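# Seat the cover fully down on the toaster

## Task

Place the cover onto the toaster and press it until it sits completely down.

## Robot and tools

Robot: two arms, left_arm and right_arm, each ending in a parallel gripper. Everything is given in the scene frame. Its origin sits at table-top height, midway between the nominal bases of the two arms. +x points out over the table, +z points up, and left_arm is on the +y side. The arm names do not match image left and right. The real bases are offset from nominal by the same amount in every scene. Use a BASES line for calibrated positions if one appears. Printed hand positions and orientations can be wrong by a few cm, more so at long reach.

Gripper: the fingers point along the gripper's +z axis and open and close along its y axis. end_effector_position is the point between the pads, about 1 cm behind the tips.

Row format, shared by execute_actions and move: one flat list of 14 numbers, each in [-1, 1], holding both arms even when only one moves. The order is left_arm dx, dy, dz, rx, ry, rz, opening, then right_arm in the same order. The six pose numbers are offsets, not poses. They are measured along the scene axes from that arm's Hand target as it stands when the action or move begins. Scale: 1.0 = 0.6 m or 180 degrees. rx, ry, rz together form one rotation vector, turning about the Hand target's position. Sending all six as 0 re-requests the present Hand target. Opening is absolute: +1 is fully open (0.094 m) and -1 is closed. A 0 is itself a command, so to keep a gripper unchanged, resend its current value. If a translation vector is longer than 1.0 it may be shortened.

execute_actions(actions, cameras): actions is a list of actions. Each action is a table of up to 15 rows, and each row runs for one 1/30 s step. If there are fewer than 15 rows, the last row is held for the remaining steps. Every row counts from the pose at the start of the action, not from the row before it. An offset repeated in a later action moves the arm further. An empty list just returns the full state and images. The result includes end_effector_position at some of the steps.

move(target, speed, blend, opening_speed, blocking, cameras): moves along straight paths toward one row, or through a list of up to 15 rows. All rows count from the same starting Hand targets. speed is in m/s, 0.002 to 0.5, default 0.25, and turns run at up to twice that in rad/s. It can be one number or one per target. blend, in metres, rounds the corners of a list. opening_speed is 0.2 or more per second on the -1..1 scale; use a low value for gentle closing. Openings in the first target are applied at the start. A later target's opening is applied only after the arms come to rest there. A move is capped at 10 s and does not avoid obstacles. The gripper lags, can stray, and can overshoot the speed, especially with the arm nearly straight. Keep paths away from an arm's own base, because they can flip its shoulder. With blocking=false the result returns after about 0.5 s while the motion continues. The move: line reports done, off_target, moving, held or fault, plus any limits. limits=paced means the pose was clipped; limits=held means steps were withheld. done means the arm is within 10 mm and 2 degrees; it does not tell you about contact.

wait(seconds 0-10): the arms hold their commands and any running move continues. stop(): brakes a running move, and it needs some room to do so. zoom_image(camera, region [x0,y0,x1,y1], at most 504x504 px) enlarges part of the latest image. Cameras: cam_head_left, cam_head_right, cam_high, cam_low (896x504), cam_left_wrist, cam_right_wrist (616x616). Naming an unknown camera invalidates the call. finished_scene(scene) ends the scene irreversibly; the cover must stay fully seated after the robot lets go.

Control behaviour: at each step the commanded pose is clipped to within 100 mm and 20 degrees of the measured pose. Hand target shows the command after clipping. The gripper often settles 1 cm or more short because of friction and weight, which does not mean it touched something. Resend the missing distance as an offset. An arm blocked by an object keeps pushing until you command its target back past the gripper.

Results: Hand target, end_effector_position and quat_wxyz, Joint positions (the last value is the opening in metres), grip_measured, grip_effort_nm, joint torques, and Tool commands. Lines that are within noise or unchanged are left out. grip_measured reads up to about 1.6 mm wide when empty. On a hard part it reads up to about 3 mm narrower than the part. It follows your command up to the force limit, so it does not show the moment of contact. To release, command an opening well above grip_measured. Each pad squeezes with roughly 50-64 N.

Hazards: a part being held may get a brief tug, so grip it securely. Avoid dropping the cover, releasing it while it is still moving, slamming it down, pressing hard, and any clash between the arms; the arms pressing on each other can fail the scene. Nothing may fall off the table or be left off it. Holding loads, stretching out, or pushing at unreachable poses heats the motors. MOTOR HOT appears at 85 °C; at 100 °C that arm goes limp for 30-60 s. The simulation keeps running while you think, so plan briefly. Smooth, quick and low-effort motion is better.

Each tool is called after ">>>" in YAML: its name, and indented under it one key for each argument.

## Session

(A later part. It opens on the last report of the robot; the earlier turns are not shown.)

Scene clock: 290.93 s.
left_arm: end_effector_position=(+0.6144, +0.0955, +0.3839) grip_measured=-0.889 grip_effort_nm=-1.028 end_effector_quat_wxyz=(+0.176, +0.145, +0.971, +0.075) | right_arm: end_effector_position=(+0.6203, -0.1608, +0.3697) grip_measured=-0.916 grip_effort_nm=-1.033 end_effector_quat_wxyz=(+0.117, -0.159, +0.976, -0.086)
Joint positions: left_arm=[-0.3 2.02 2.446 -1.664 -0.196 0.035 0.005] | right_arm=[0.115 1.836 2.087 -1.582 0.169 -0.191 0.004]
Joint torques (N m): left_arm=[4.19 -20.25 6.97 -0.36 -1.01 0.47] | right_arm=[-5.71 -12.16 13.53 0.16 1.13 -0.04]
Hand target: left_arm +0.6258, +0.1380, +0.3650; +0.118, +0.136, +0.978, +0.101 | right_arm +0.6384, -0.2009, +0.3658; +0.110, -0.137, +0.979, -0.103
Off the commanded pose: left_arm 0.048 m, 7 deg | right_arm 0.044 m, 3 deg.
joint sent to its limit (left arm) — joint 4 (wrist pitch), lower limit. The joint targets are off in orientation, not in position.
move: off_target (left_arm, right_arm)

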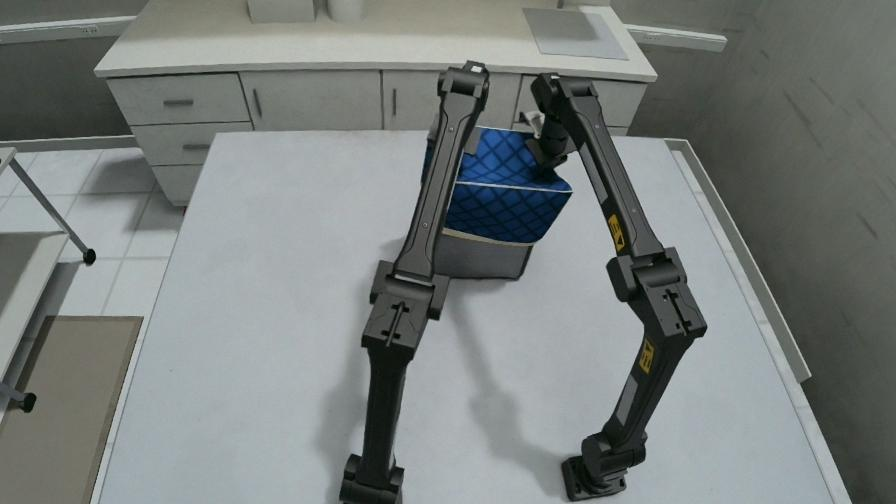

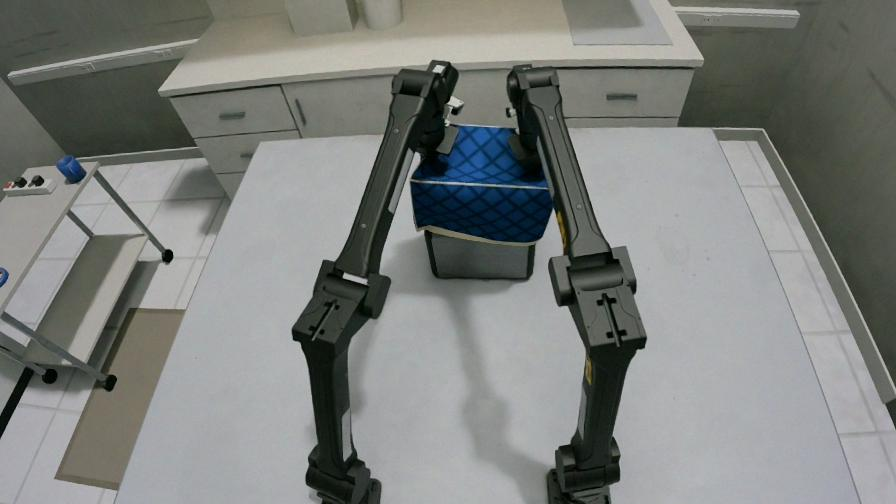

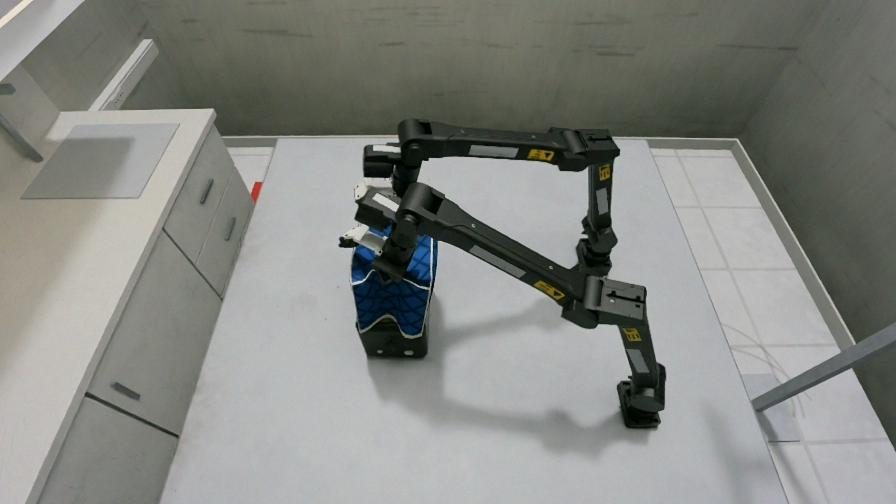

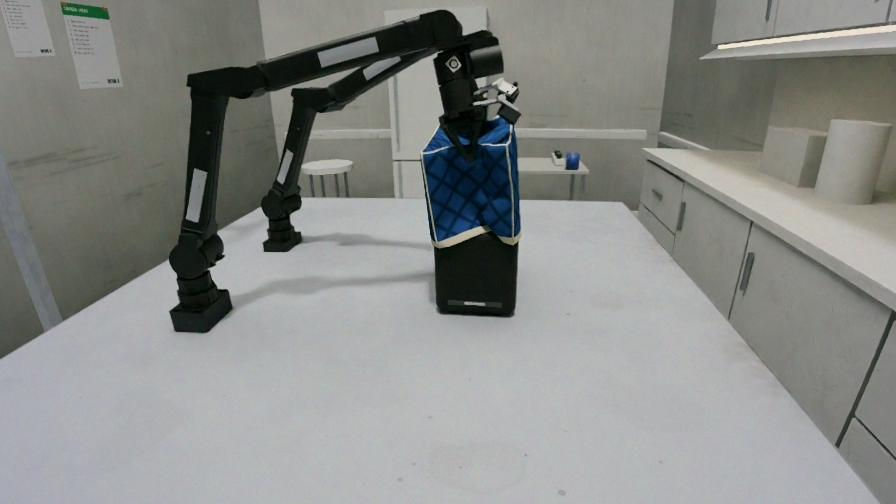

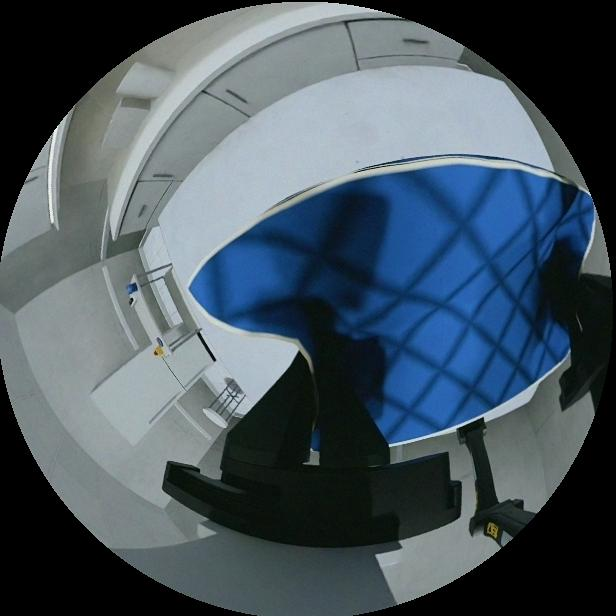

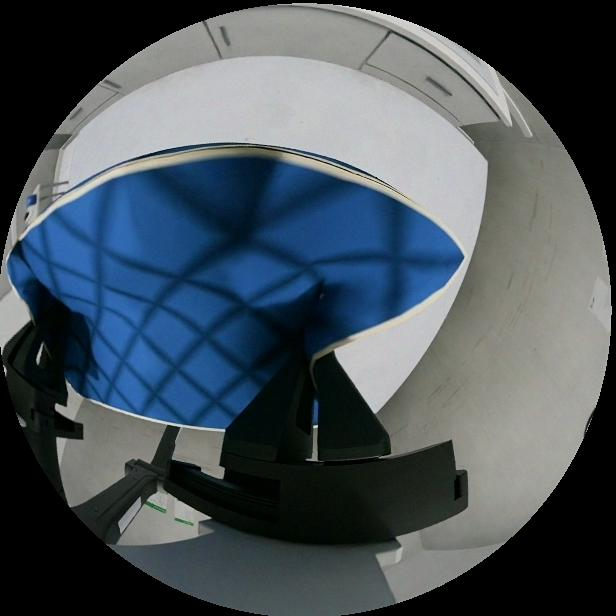

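>>> move:
  target: [0,0.01,-0.1,0,0,0,-1,0,0.01,-0.08,0,0,0,-1]
  speed: 0.08

>>> zoom_image:
  camera: "cam_low"
  region: [410, 80, 560, 320]

>>> zoom_image:
  camera: "cam_head_right"
  region: [360, 80, 580, 290]

>>> zoom_image:
  camera: "cam_high"
  region: [310, 180, 450, 370]

Scene clock: 298.87 s.
left_arm: end_effector_position=(+0.6099, +0.0993, +0.3431) grip_measured=-0.889 grip_effort_nm=-1.023 end_effector_quat_wxyz=(+0.153, +0.150, +0.973, +0.081) | right_arm: end_effector_position=(+0.6293, -0.1577, +0.3330) grip_measured=-0.916 grip_effort_nm=-1.033 end_effector_quat_wxyz=(+0.121, -0.159, +0.976, -0.081)
Joint positions: left_arm=[-0.297 1.983 2.281 -1.584 -0.201 0.042 0.005] | right_arm=[0.115 1.836 1.989 -1.476 0.158 -0.191 0.004]
Joint torques (N m): left_arm=[5.13 -18.73 5.19 0.49 -0.78 0.35] | right_arm=[-4.84 -13.68 8.43 1.06 1.65 0.08]
Hand target: left_arm +0.6259, +0.1440, +0.3049; +0.118, +0.136, +0.978, +0.101 | right_arm +0.6384, -0.1951, +0.3178; +0.110, -0.136, +0.979, -0.103
Off the commanded pose: left_arm 0.061 m, 5 deg | right_arm 0.041 m, 4 deg.
move: off_target (left_arm, right_arm)

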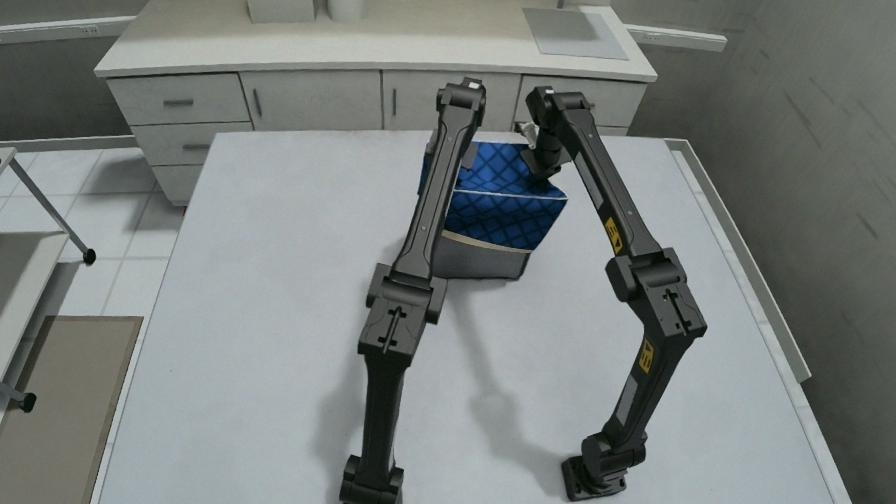

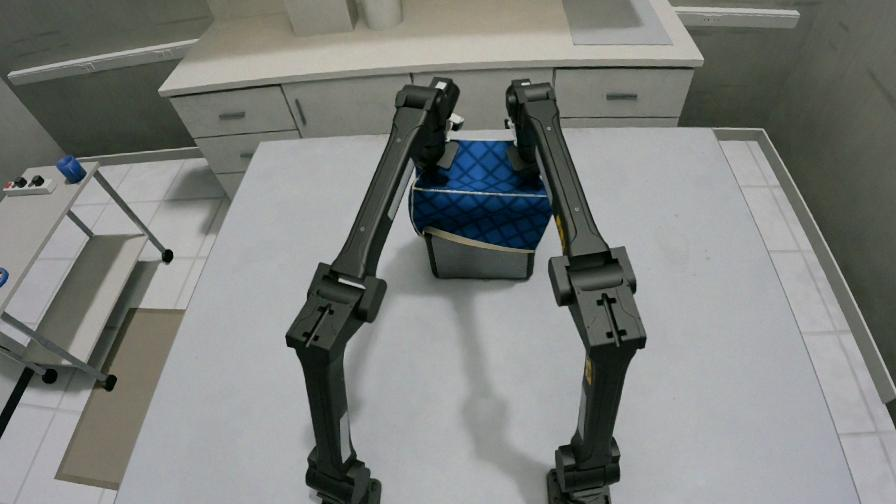

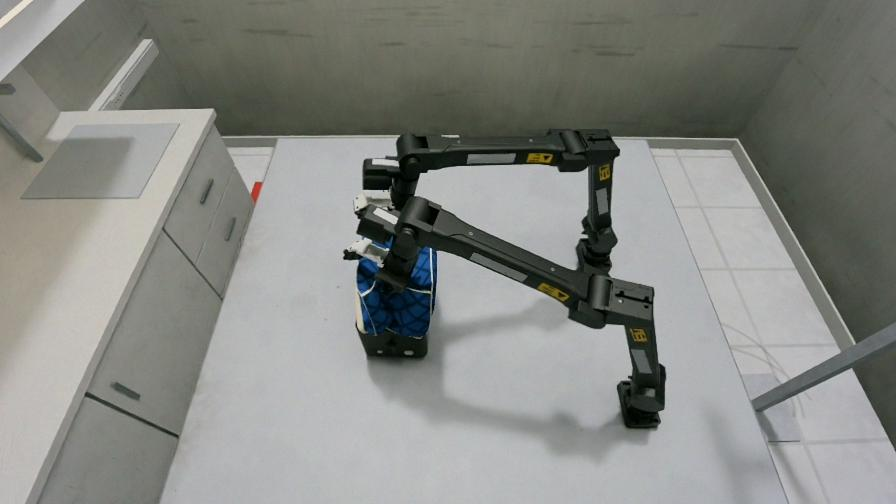

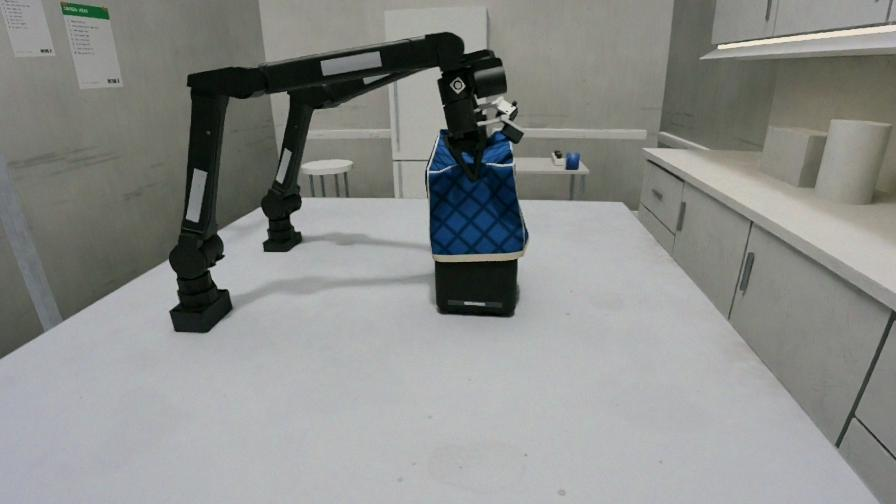

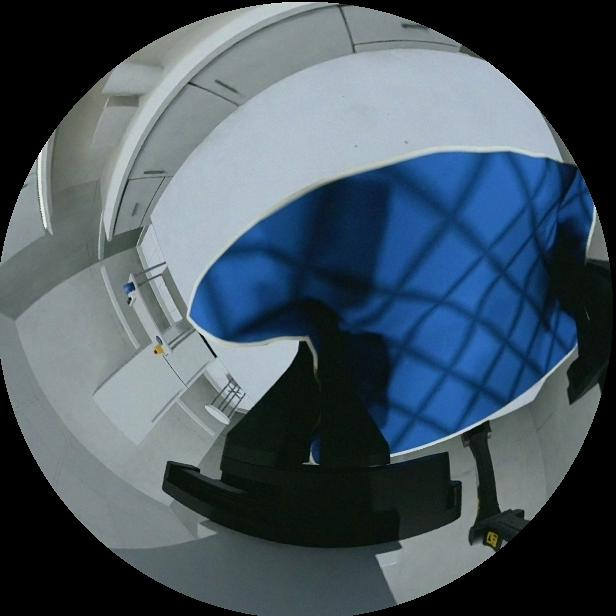

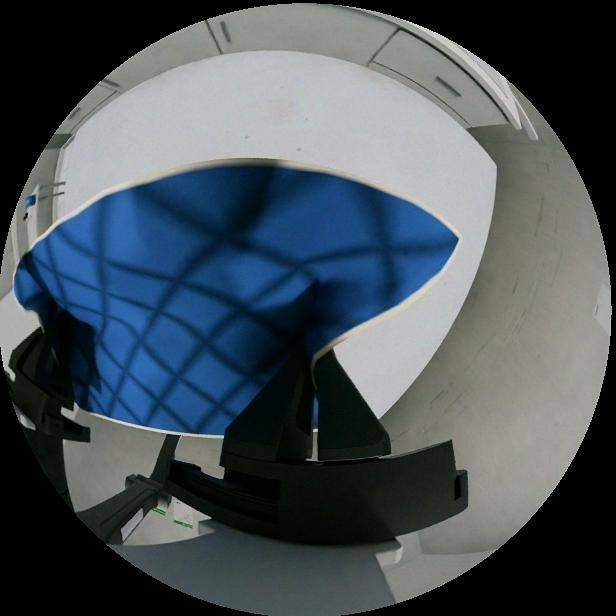

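Scaled by 2.100.

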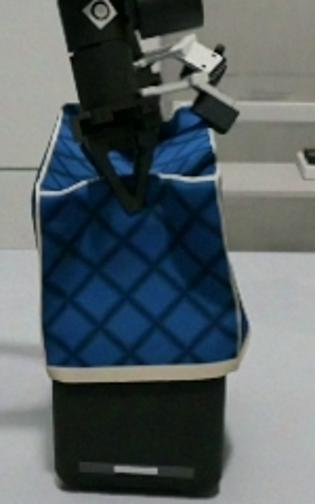

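Scaled by 2.291.

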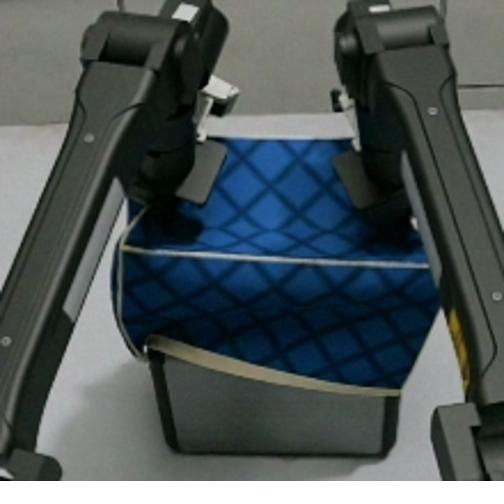

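Scaled by 2.653.

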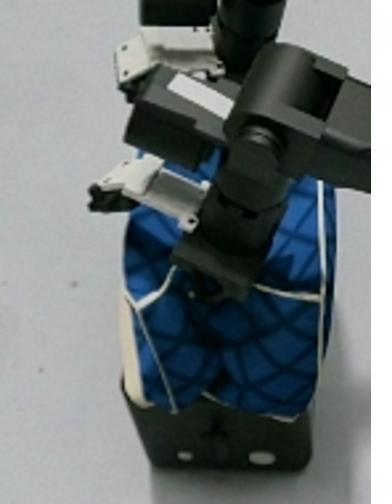

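>>> move:
  target:
    - [0,0.05,0.05,0,0,0,-1,0,0.02,0,0,0,0,-1]
    - [0,0.05,-0.03,0,0,0,-1,0,0.02,-0.05,0,0,0,-1]
  speed: 0.08

>>> zoom_image:
  camera: "cam_low"
  region: [410, 80, 560, 320]

>>> zoom_image:
  camera: "cam_head_right"
  region: [360, 80, 580, 290]

>>> zoom_image:
  camera: "cam_high"
  region: [310, 180, 450, 370]

Scene clock: 307.10 s.
left_arm: end_effector_position=(+0.6081, +0.1098, +0.3366) grip_measured=-0.889 grip_effort_nm=-1.028 end_effector_quat_wxyz=(+0.166, +0.160, +0.970, +0.072) | right_arm: end_effector_position=(+0.6312, -0.1470, +0.3157) grip_measured=-0.916 grip_effort_nm=-1.038 end_effector_quat_wxyz=(+0.131, -0.166, +0.974, -0.081)
Joint positions: left_arm=[-0.277 1.929 2.174 -1.497 -0.178 0.083 0.005] | right_arm=[0.132 1.826 1.925 -1.405 0.161 -0.19 0.004]
Joint torques (N m): left_arm=[6.42 -17.32 4.77 0.35 -1.17 0.38] | right_arm=[-4.66 -13.1 6.93 1.2 1.7 0.28]
Hand target: left_arm +0.6259, +0.1739, +0.2870; +0.118, +0.136, +0.978, +0.101 | right_arm +0.6384, -0.1829, +0.2878; +0.110, -0.136, +0.979, -0.103
Off the commanded pose: left_arm 0.083 m, 7 deg | right_arm 0.046 m, 5 deg.
move: off_target (left_arm, right_arm)

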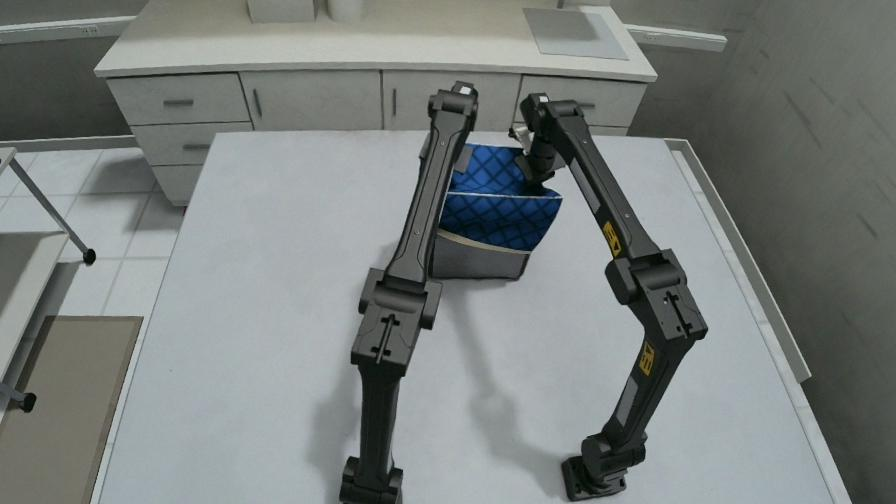

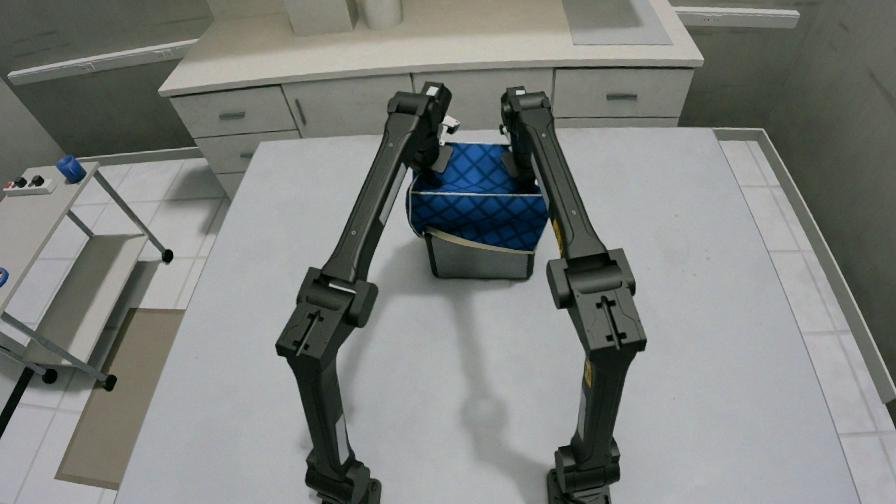

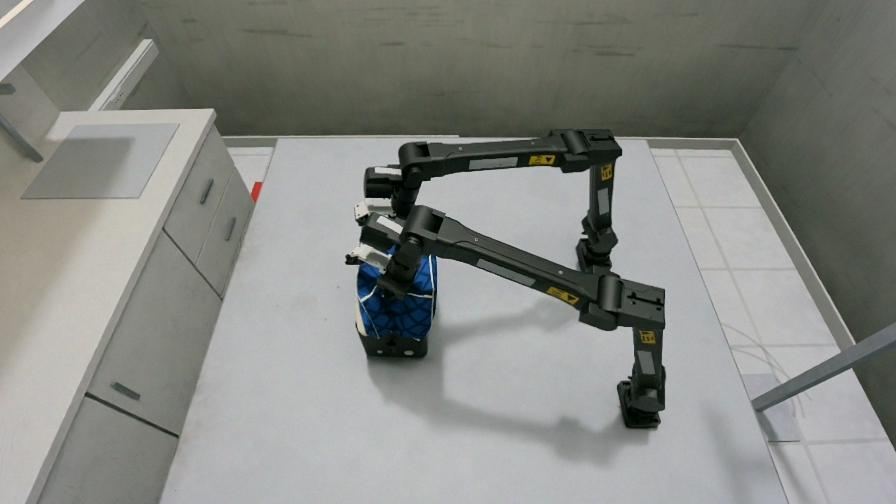

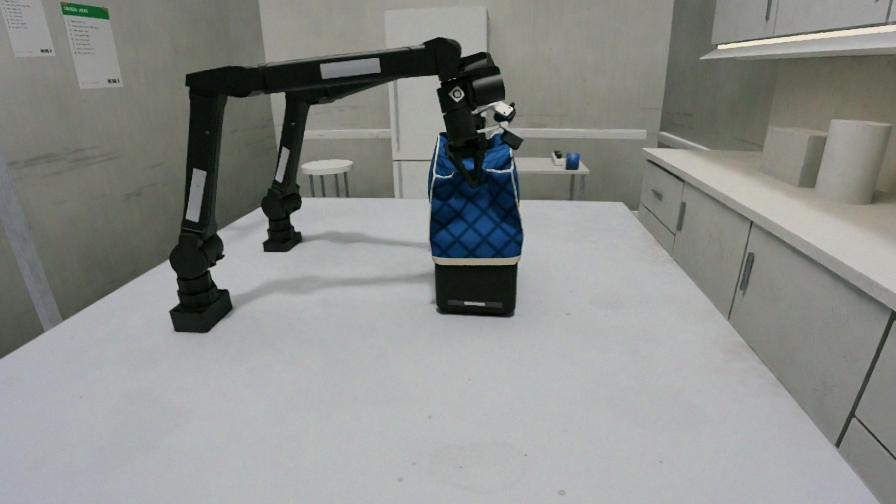

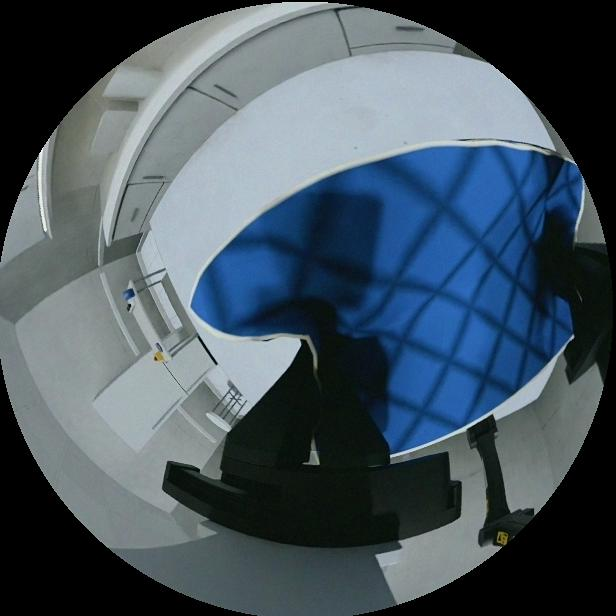

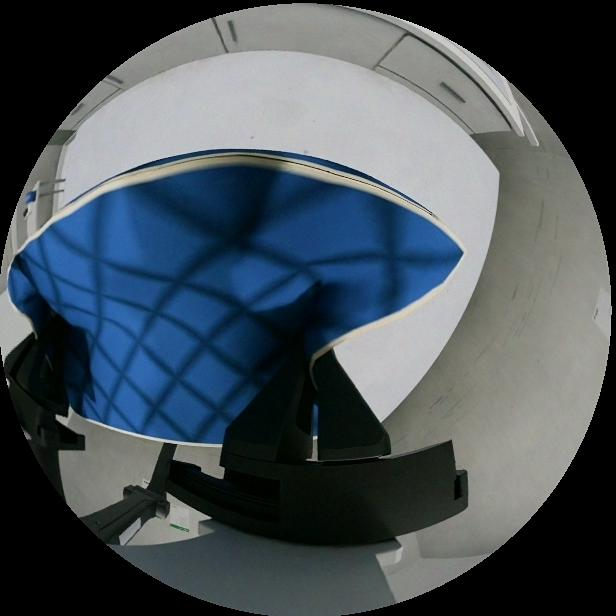

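Scaled by 2.100.

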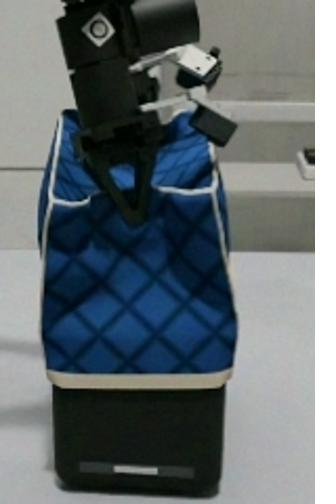

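Scaled by 2.291.

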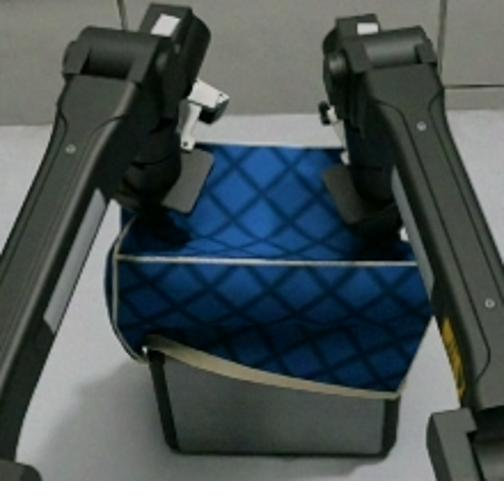

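Scaled by 2.653.

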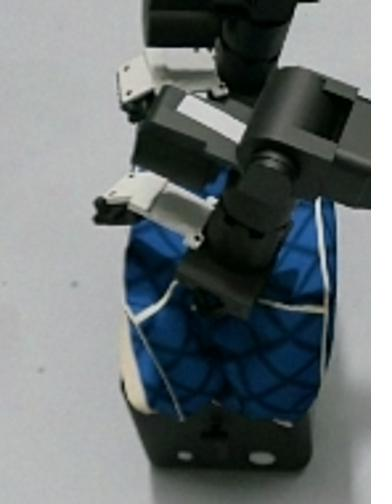

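>>> zoom_image:
  camera: "cam_high"
  region: [350, 280, 440, 365]

>>> zoom_image:
  camera: "cam_head_right"
  region: [395, 170, 485, 285]

>>> zoom_image:
  camera: "cam_low"
  region: [415, 180, 545, 320]

Scaled by 5.600.

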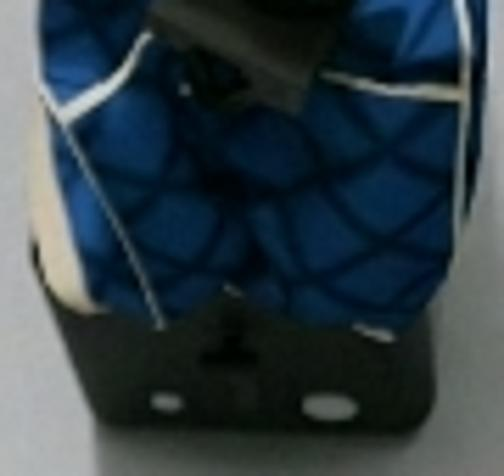

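Scaled by 4.383.

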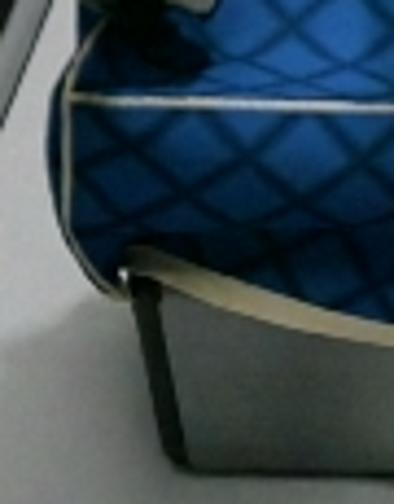

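Scaled by 3.600.

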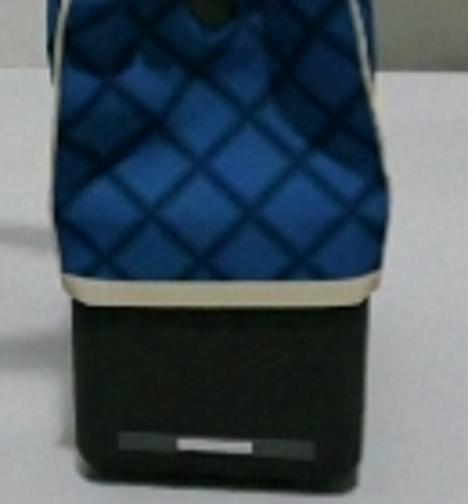

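>>> move:
  target:
    - [0,0,0.075,0,0,0,-1,0,0.02,0,0,0,0,-1]
    - [0,0.02,0.075,0,0,0,-1,0,0.06,0.01,0,0,0,-1]
    - [0,0.03,0.02,0,0,0,-1,0,0.06,-0.02,0,0,0,-1]
  speed: 0.08

>>> zoom_image:
  camera: "cam_high"
  region: [350, 260, 440, 365]

>>> zoom_image:
  camera: "cam_head_right"
  region: [395, 120, 565, 285]

Scene clock: 333.30 s.
left_arm: end_effector_position=(+0.6112, +0.1284, +0.3335) grip_measured=-0.889 grip_effort_nm=-1.023 end_effector_quat_wxyz=(+0.153, +0.161, +0.972, +0.075) | right_arm: end_effector_position=(+0.6299, -0.1259, +0.3127) grip_measured=-0.916 grip_effort_nm=-1.028 end_effector_quat_wxyz=(+0.138, -0.157, +0.974, -0.089)
Joint positions: left_arm=[-0.247 1.943 2.192 -1.522 -0.171 0.112 0.005] | right_arm=[0.174 1.826 1.914 -1.388 0.191 -0.135 0.004]
Joint torques (N m): left_arm=[6.42 -19.08 5.31 0.42 -1.22 0.35] | right_arm=[-3.25 -11.93 7.32 1.06 1.09 0.32]
Heat: left arm: hottest shoulder 34 °C; right arm: hottest shoulder 34 °C.
Hand target: left_arm +0.6259, +0.1921, +0.2988; +0.118, +0.136, +0.978, +0.101 | right_arm +0.6385, -0.1469, +0.2759; +0.110, -0.137, +0.979, -0.103
Off the commanded pose: left_arm 0.074 m, 6 deg | right_arm 0.043 m, 4 deg.
move: off_target (left_arm, right_arm)

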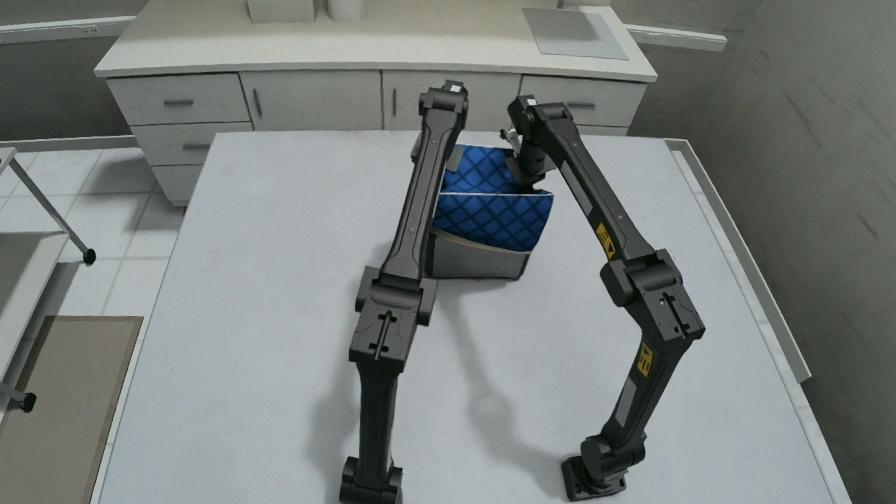

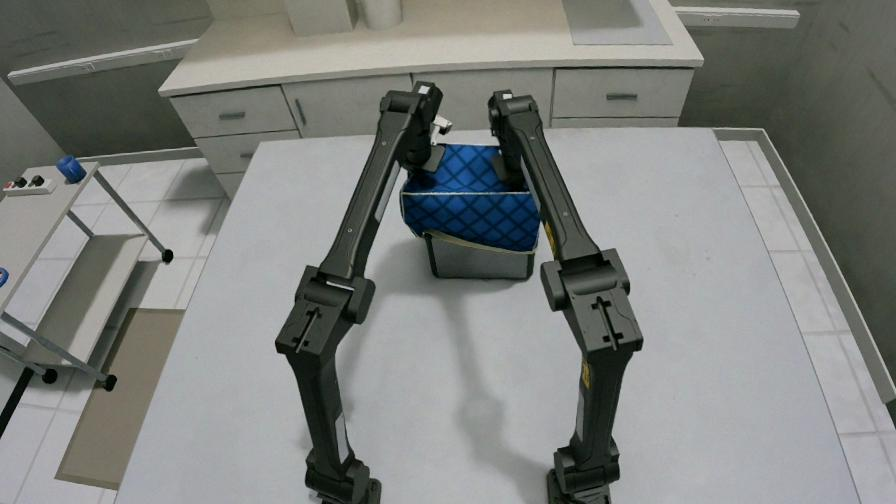

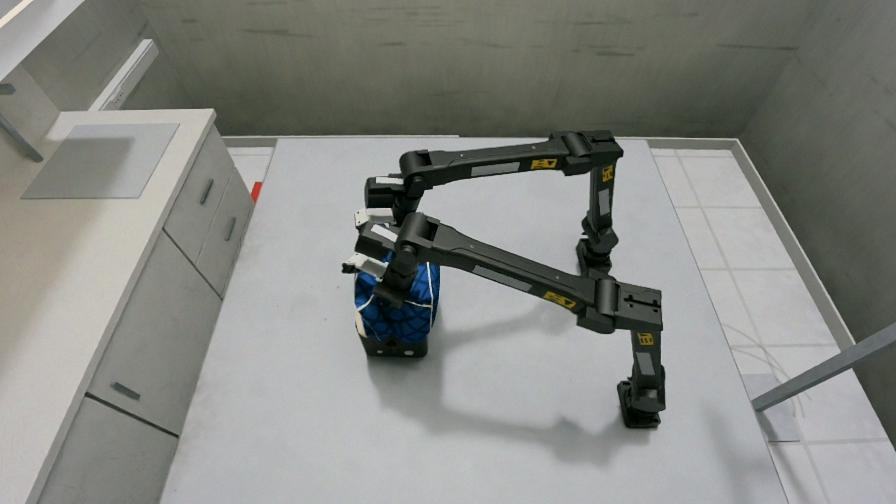

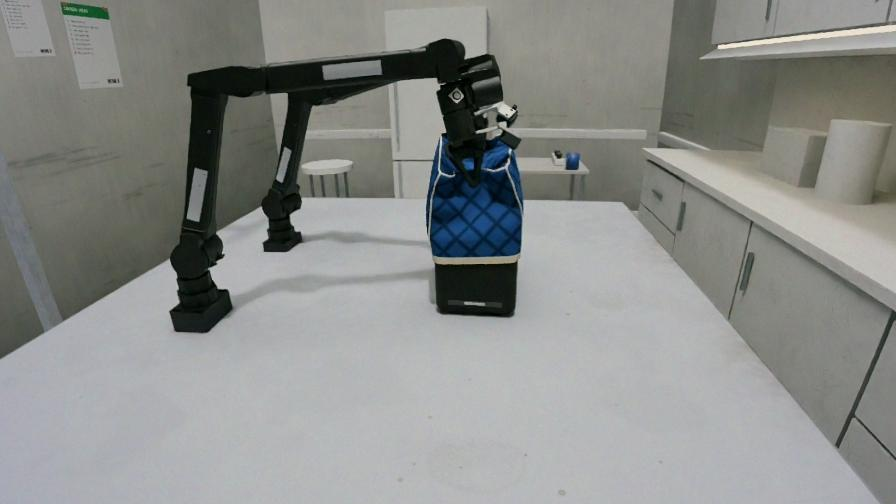

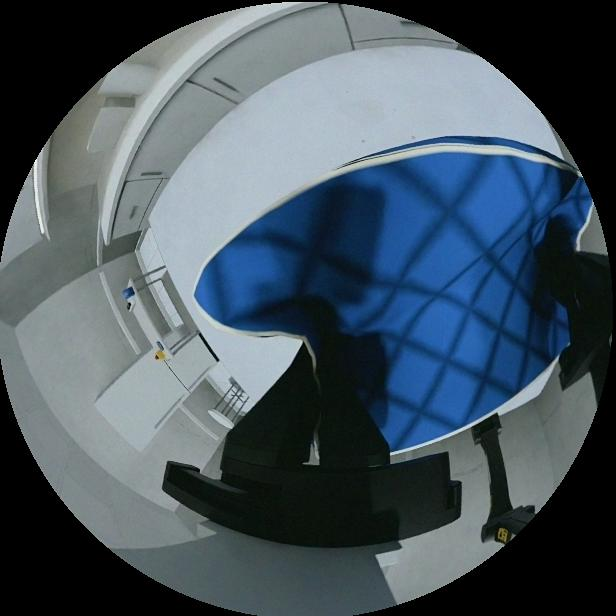

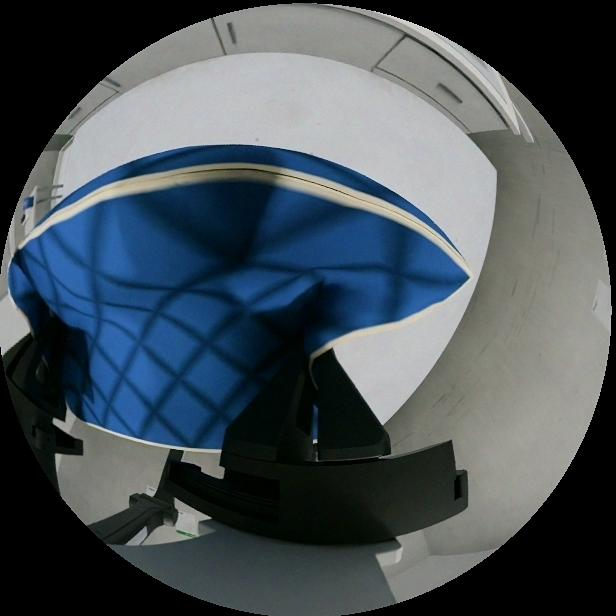

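Scaled by 4.800.

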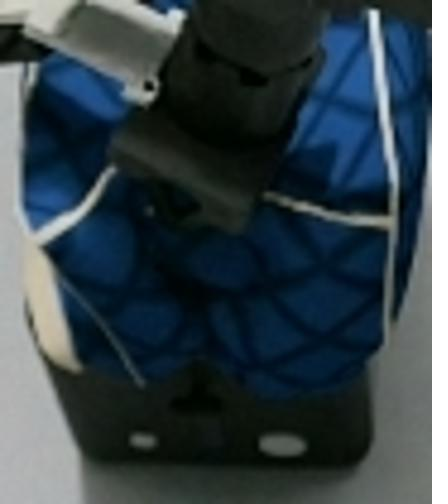

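Scaled by 2.965.

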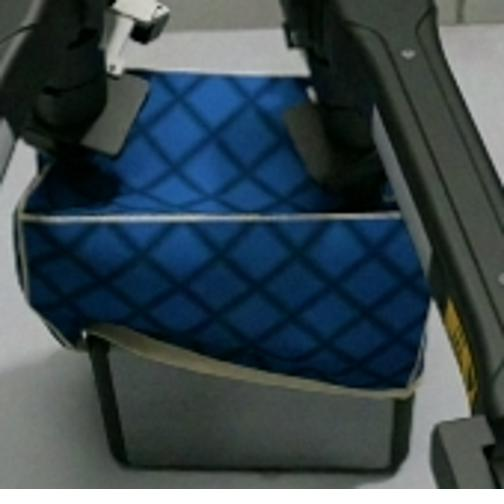

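>>> move:
  target:
    - [0,-0.07,0.07,0,0,0,-1,0,0,0,0,0,0,-1]
    - [0,-0.07,0.07,0,0,0,1,0,0,0,0,0,0,-1]
  speed: 0.1
  opening_speed: 0.8

>>> zoom_image:
  camera: "cam_high"
  region: [350, 260, 440, 365]

>>> zoom_image:
  camera: "cam_head_right"
  region: [395, 120, 565, 285]

Scene clock: 343.83 s.
left_arm: end_effector_position=(+0.6179, +0.1389, +0.3528) grip_measured=+0.997 grip_effort_nm=0.105 end_effector_quat_wxyz=(+0.134, +0.138, +0.977, +0.096) | right_arm: end_effector_position=(+0.6314, -0.1363, +0.3120) grip_measured=-0.916 grip_effort_nm=-1.038 end_effector_quat_wxyz=(+0.137, -0.149, +0.974, -0.100)
Joint positions: left_arm=[-0.241 2.027 2.382 -1.672 -0.215 0.072 0.094] | right_arm=[0.162 1.826 1.91 -1.386 0.21 -0.133 0.004]
Joint torques (N m): left_arm=[1.14 -19.6 8.9 -0.2 -0.25 0.17] | right_arm=[-2.26 -11.93 7.71 1.01 0.35 0.31]
Hand target: left_arm +0.6259, +0.1500, +0.3408; +0.118, +0.136, +0.978, +0.101 | right_arm +0.6384, -0.1470, +0.2759; +0.110, -0.136, +0.979, -0.103
Off the commanded pose: left_arm 0.018 m, 2 deg | right_arm 0.038 m, 3 deg.
joint sent to its limit (left arm) — joint 4 (wrist pitch), lower limit. The joint targets still meet the commanded pose.
move: off_target (left_arm, right_arm); target 2's new opening was sent with left_arm's hand 0.029 m and 3 deg from that target

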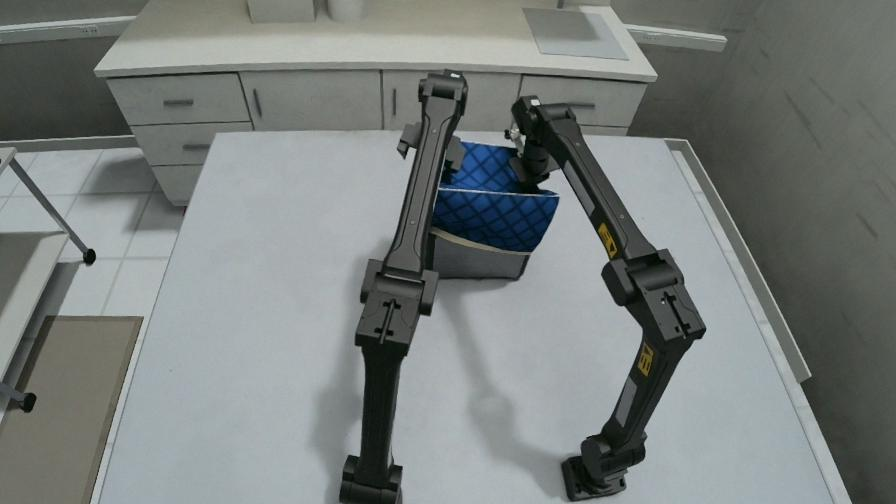

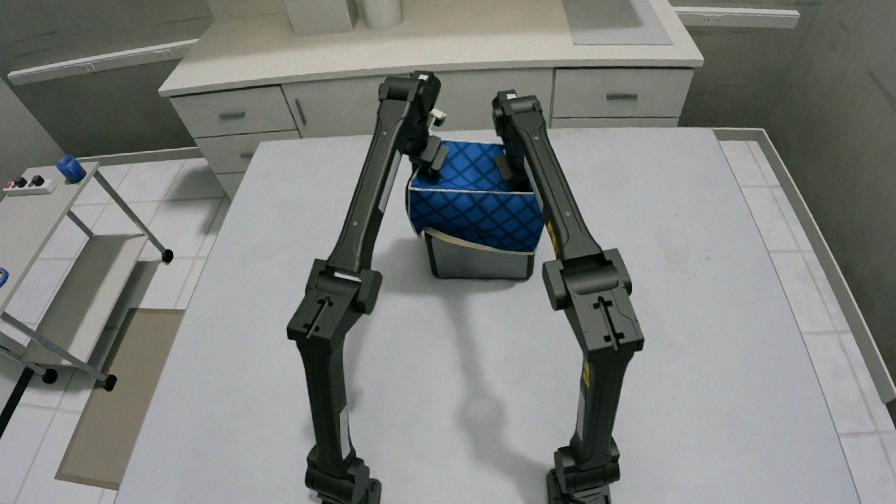

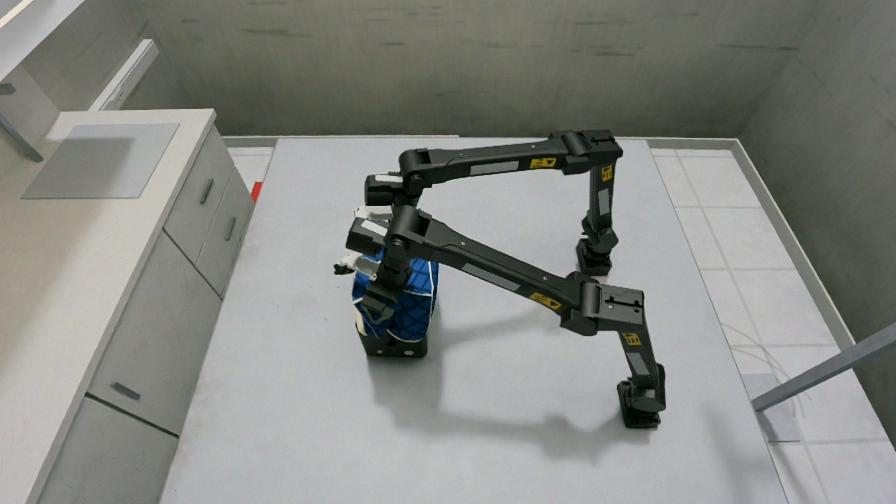

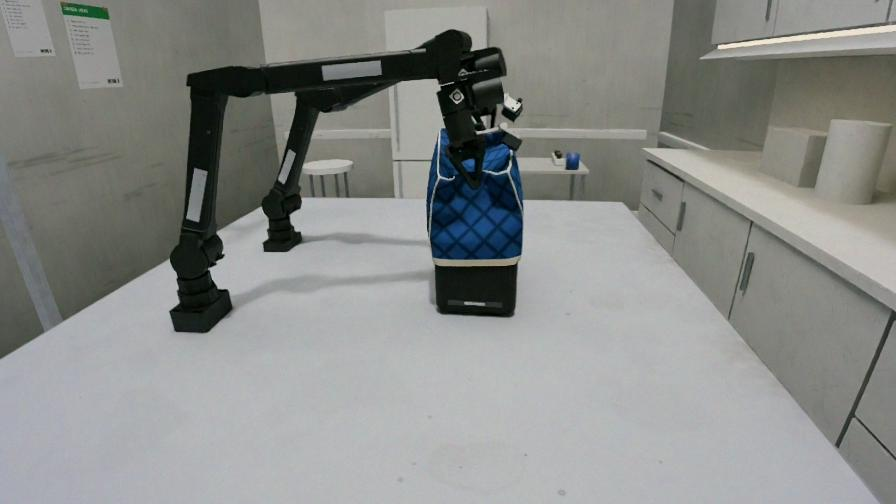

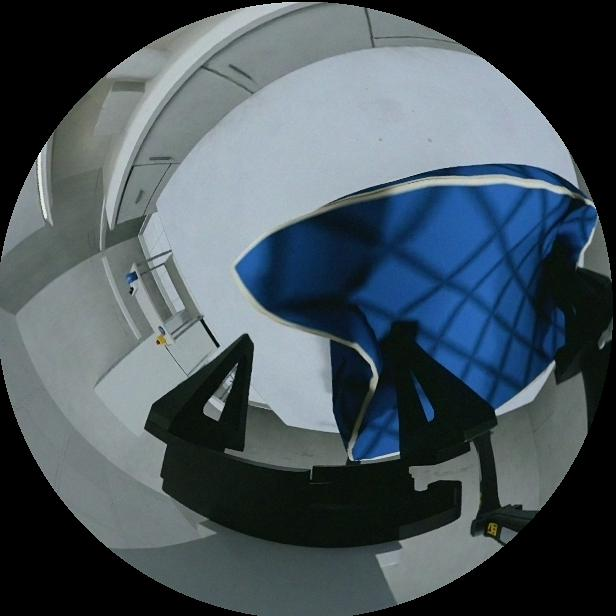

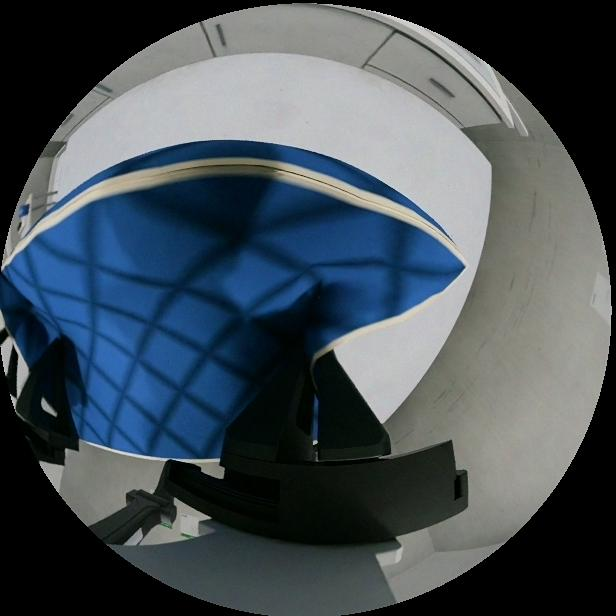

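Scaled by 4.800.

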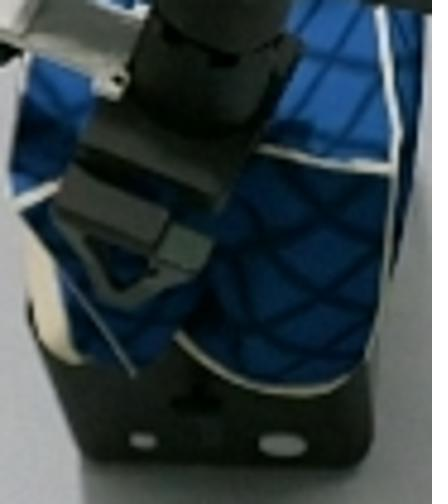

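Scaled by 2.965.

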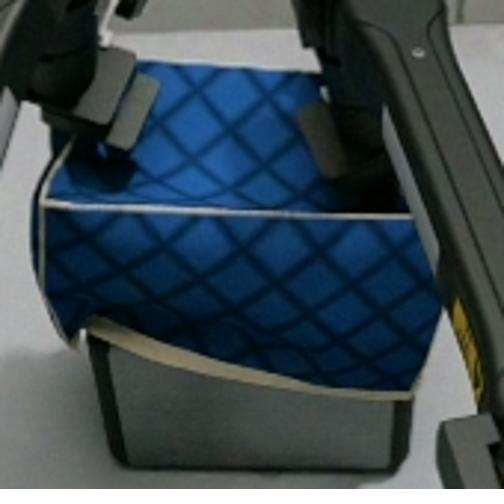

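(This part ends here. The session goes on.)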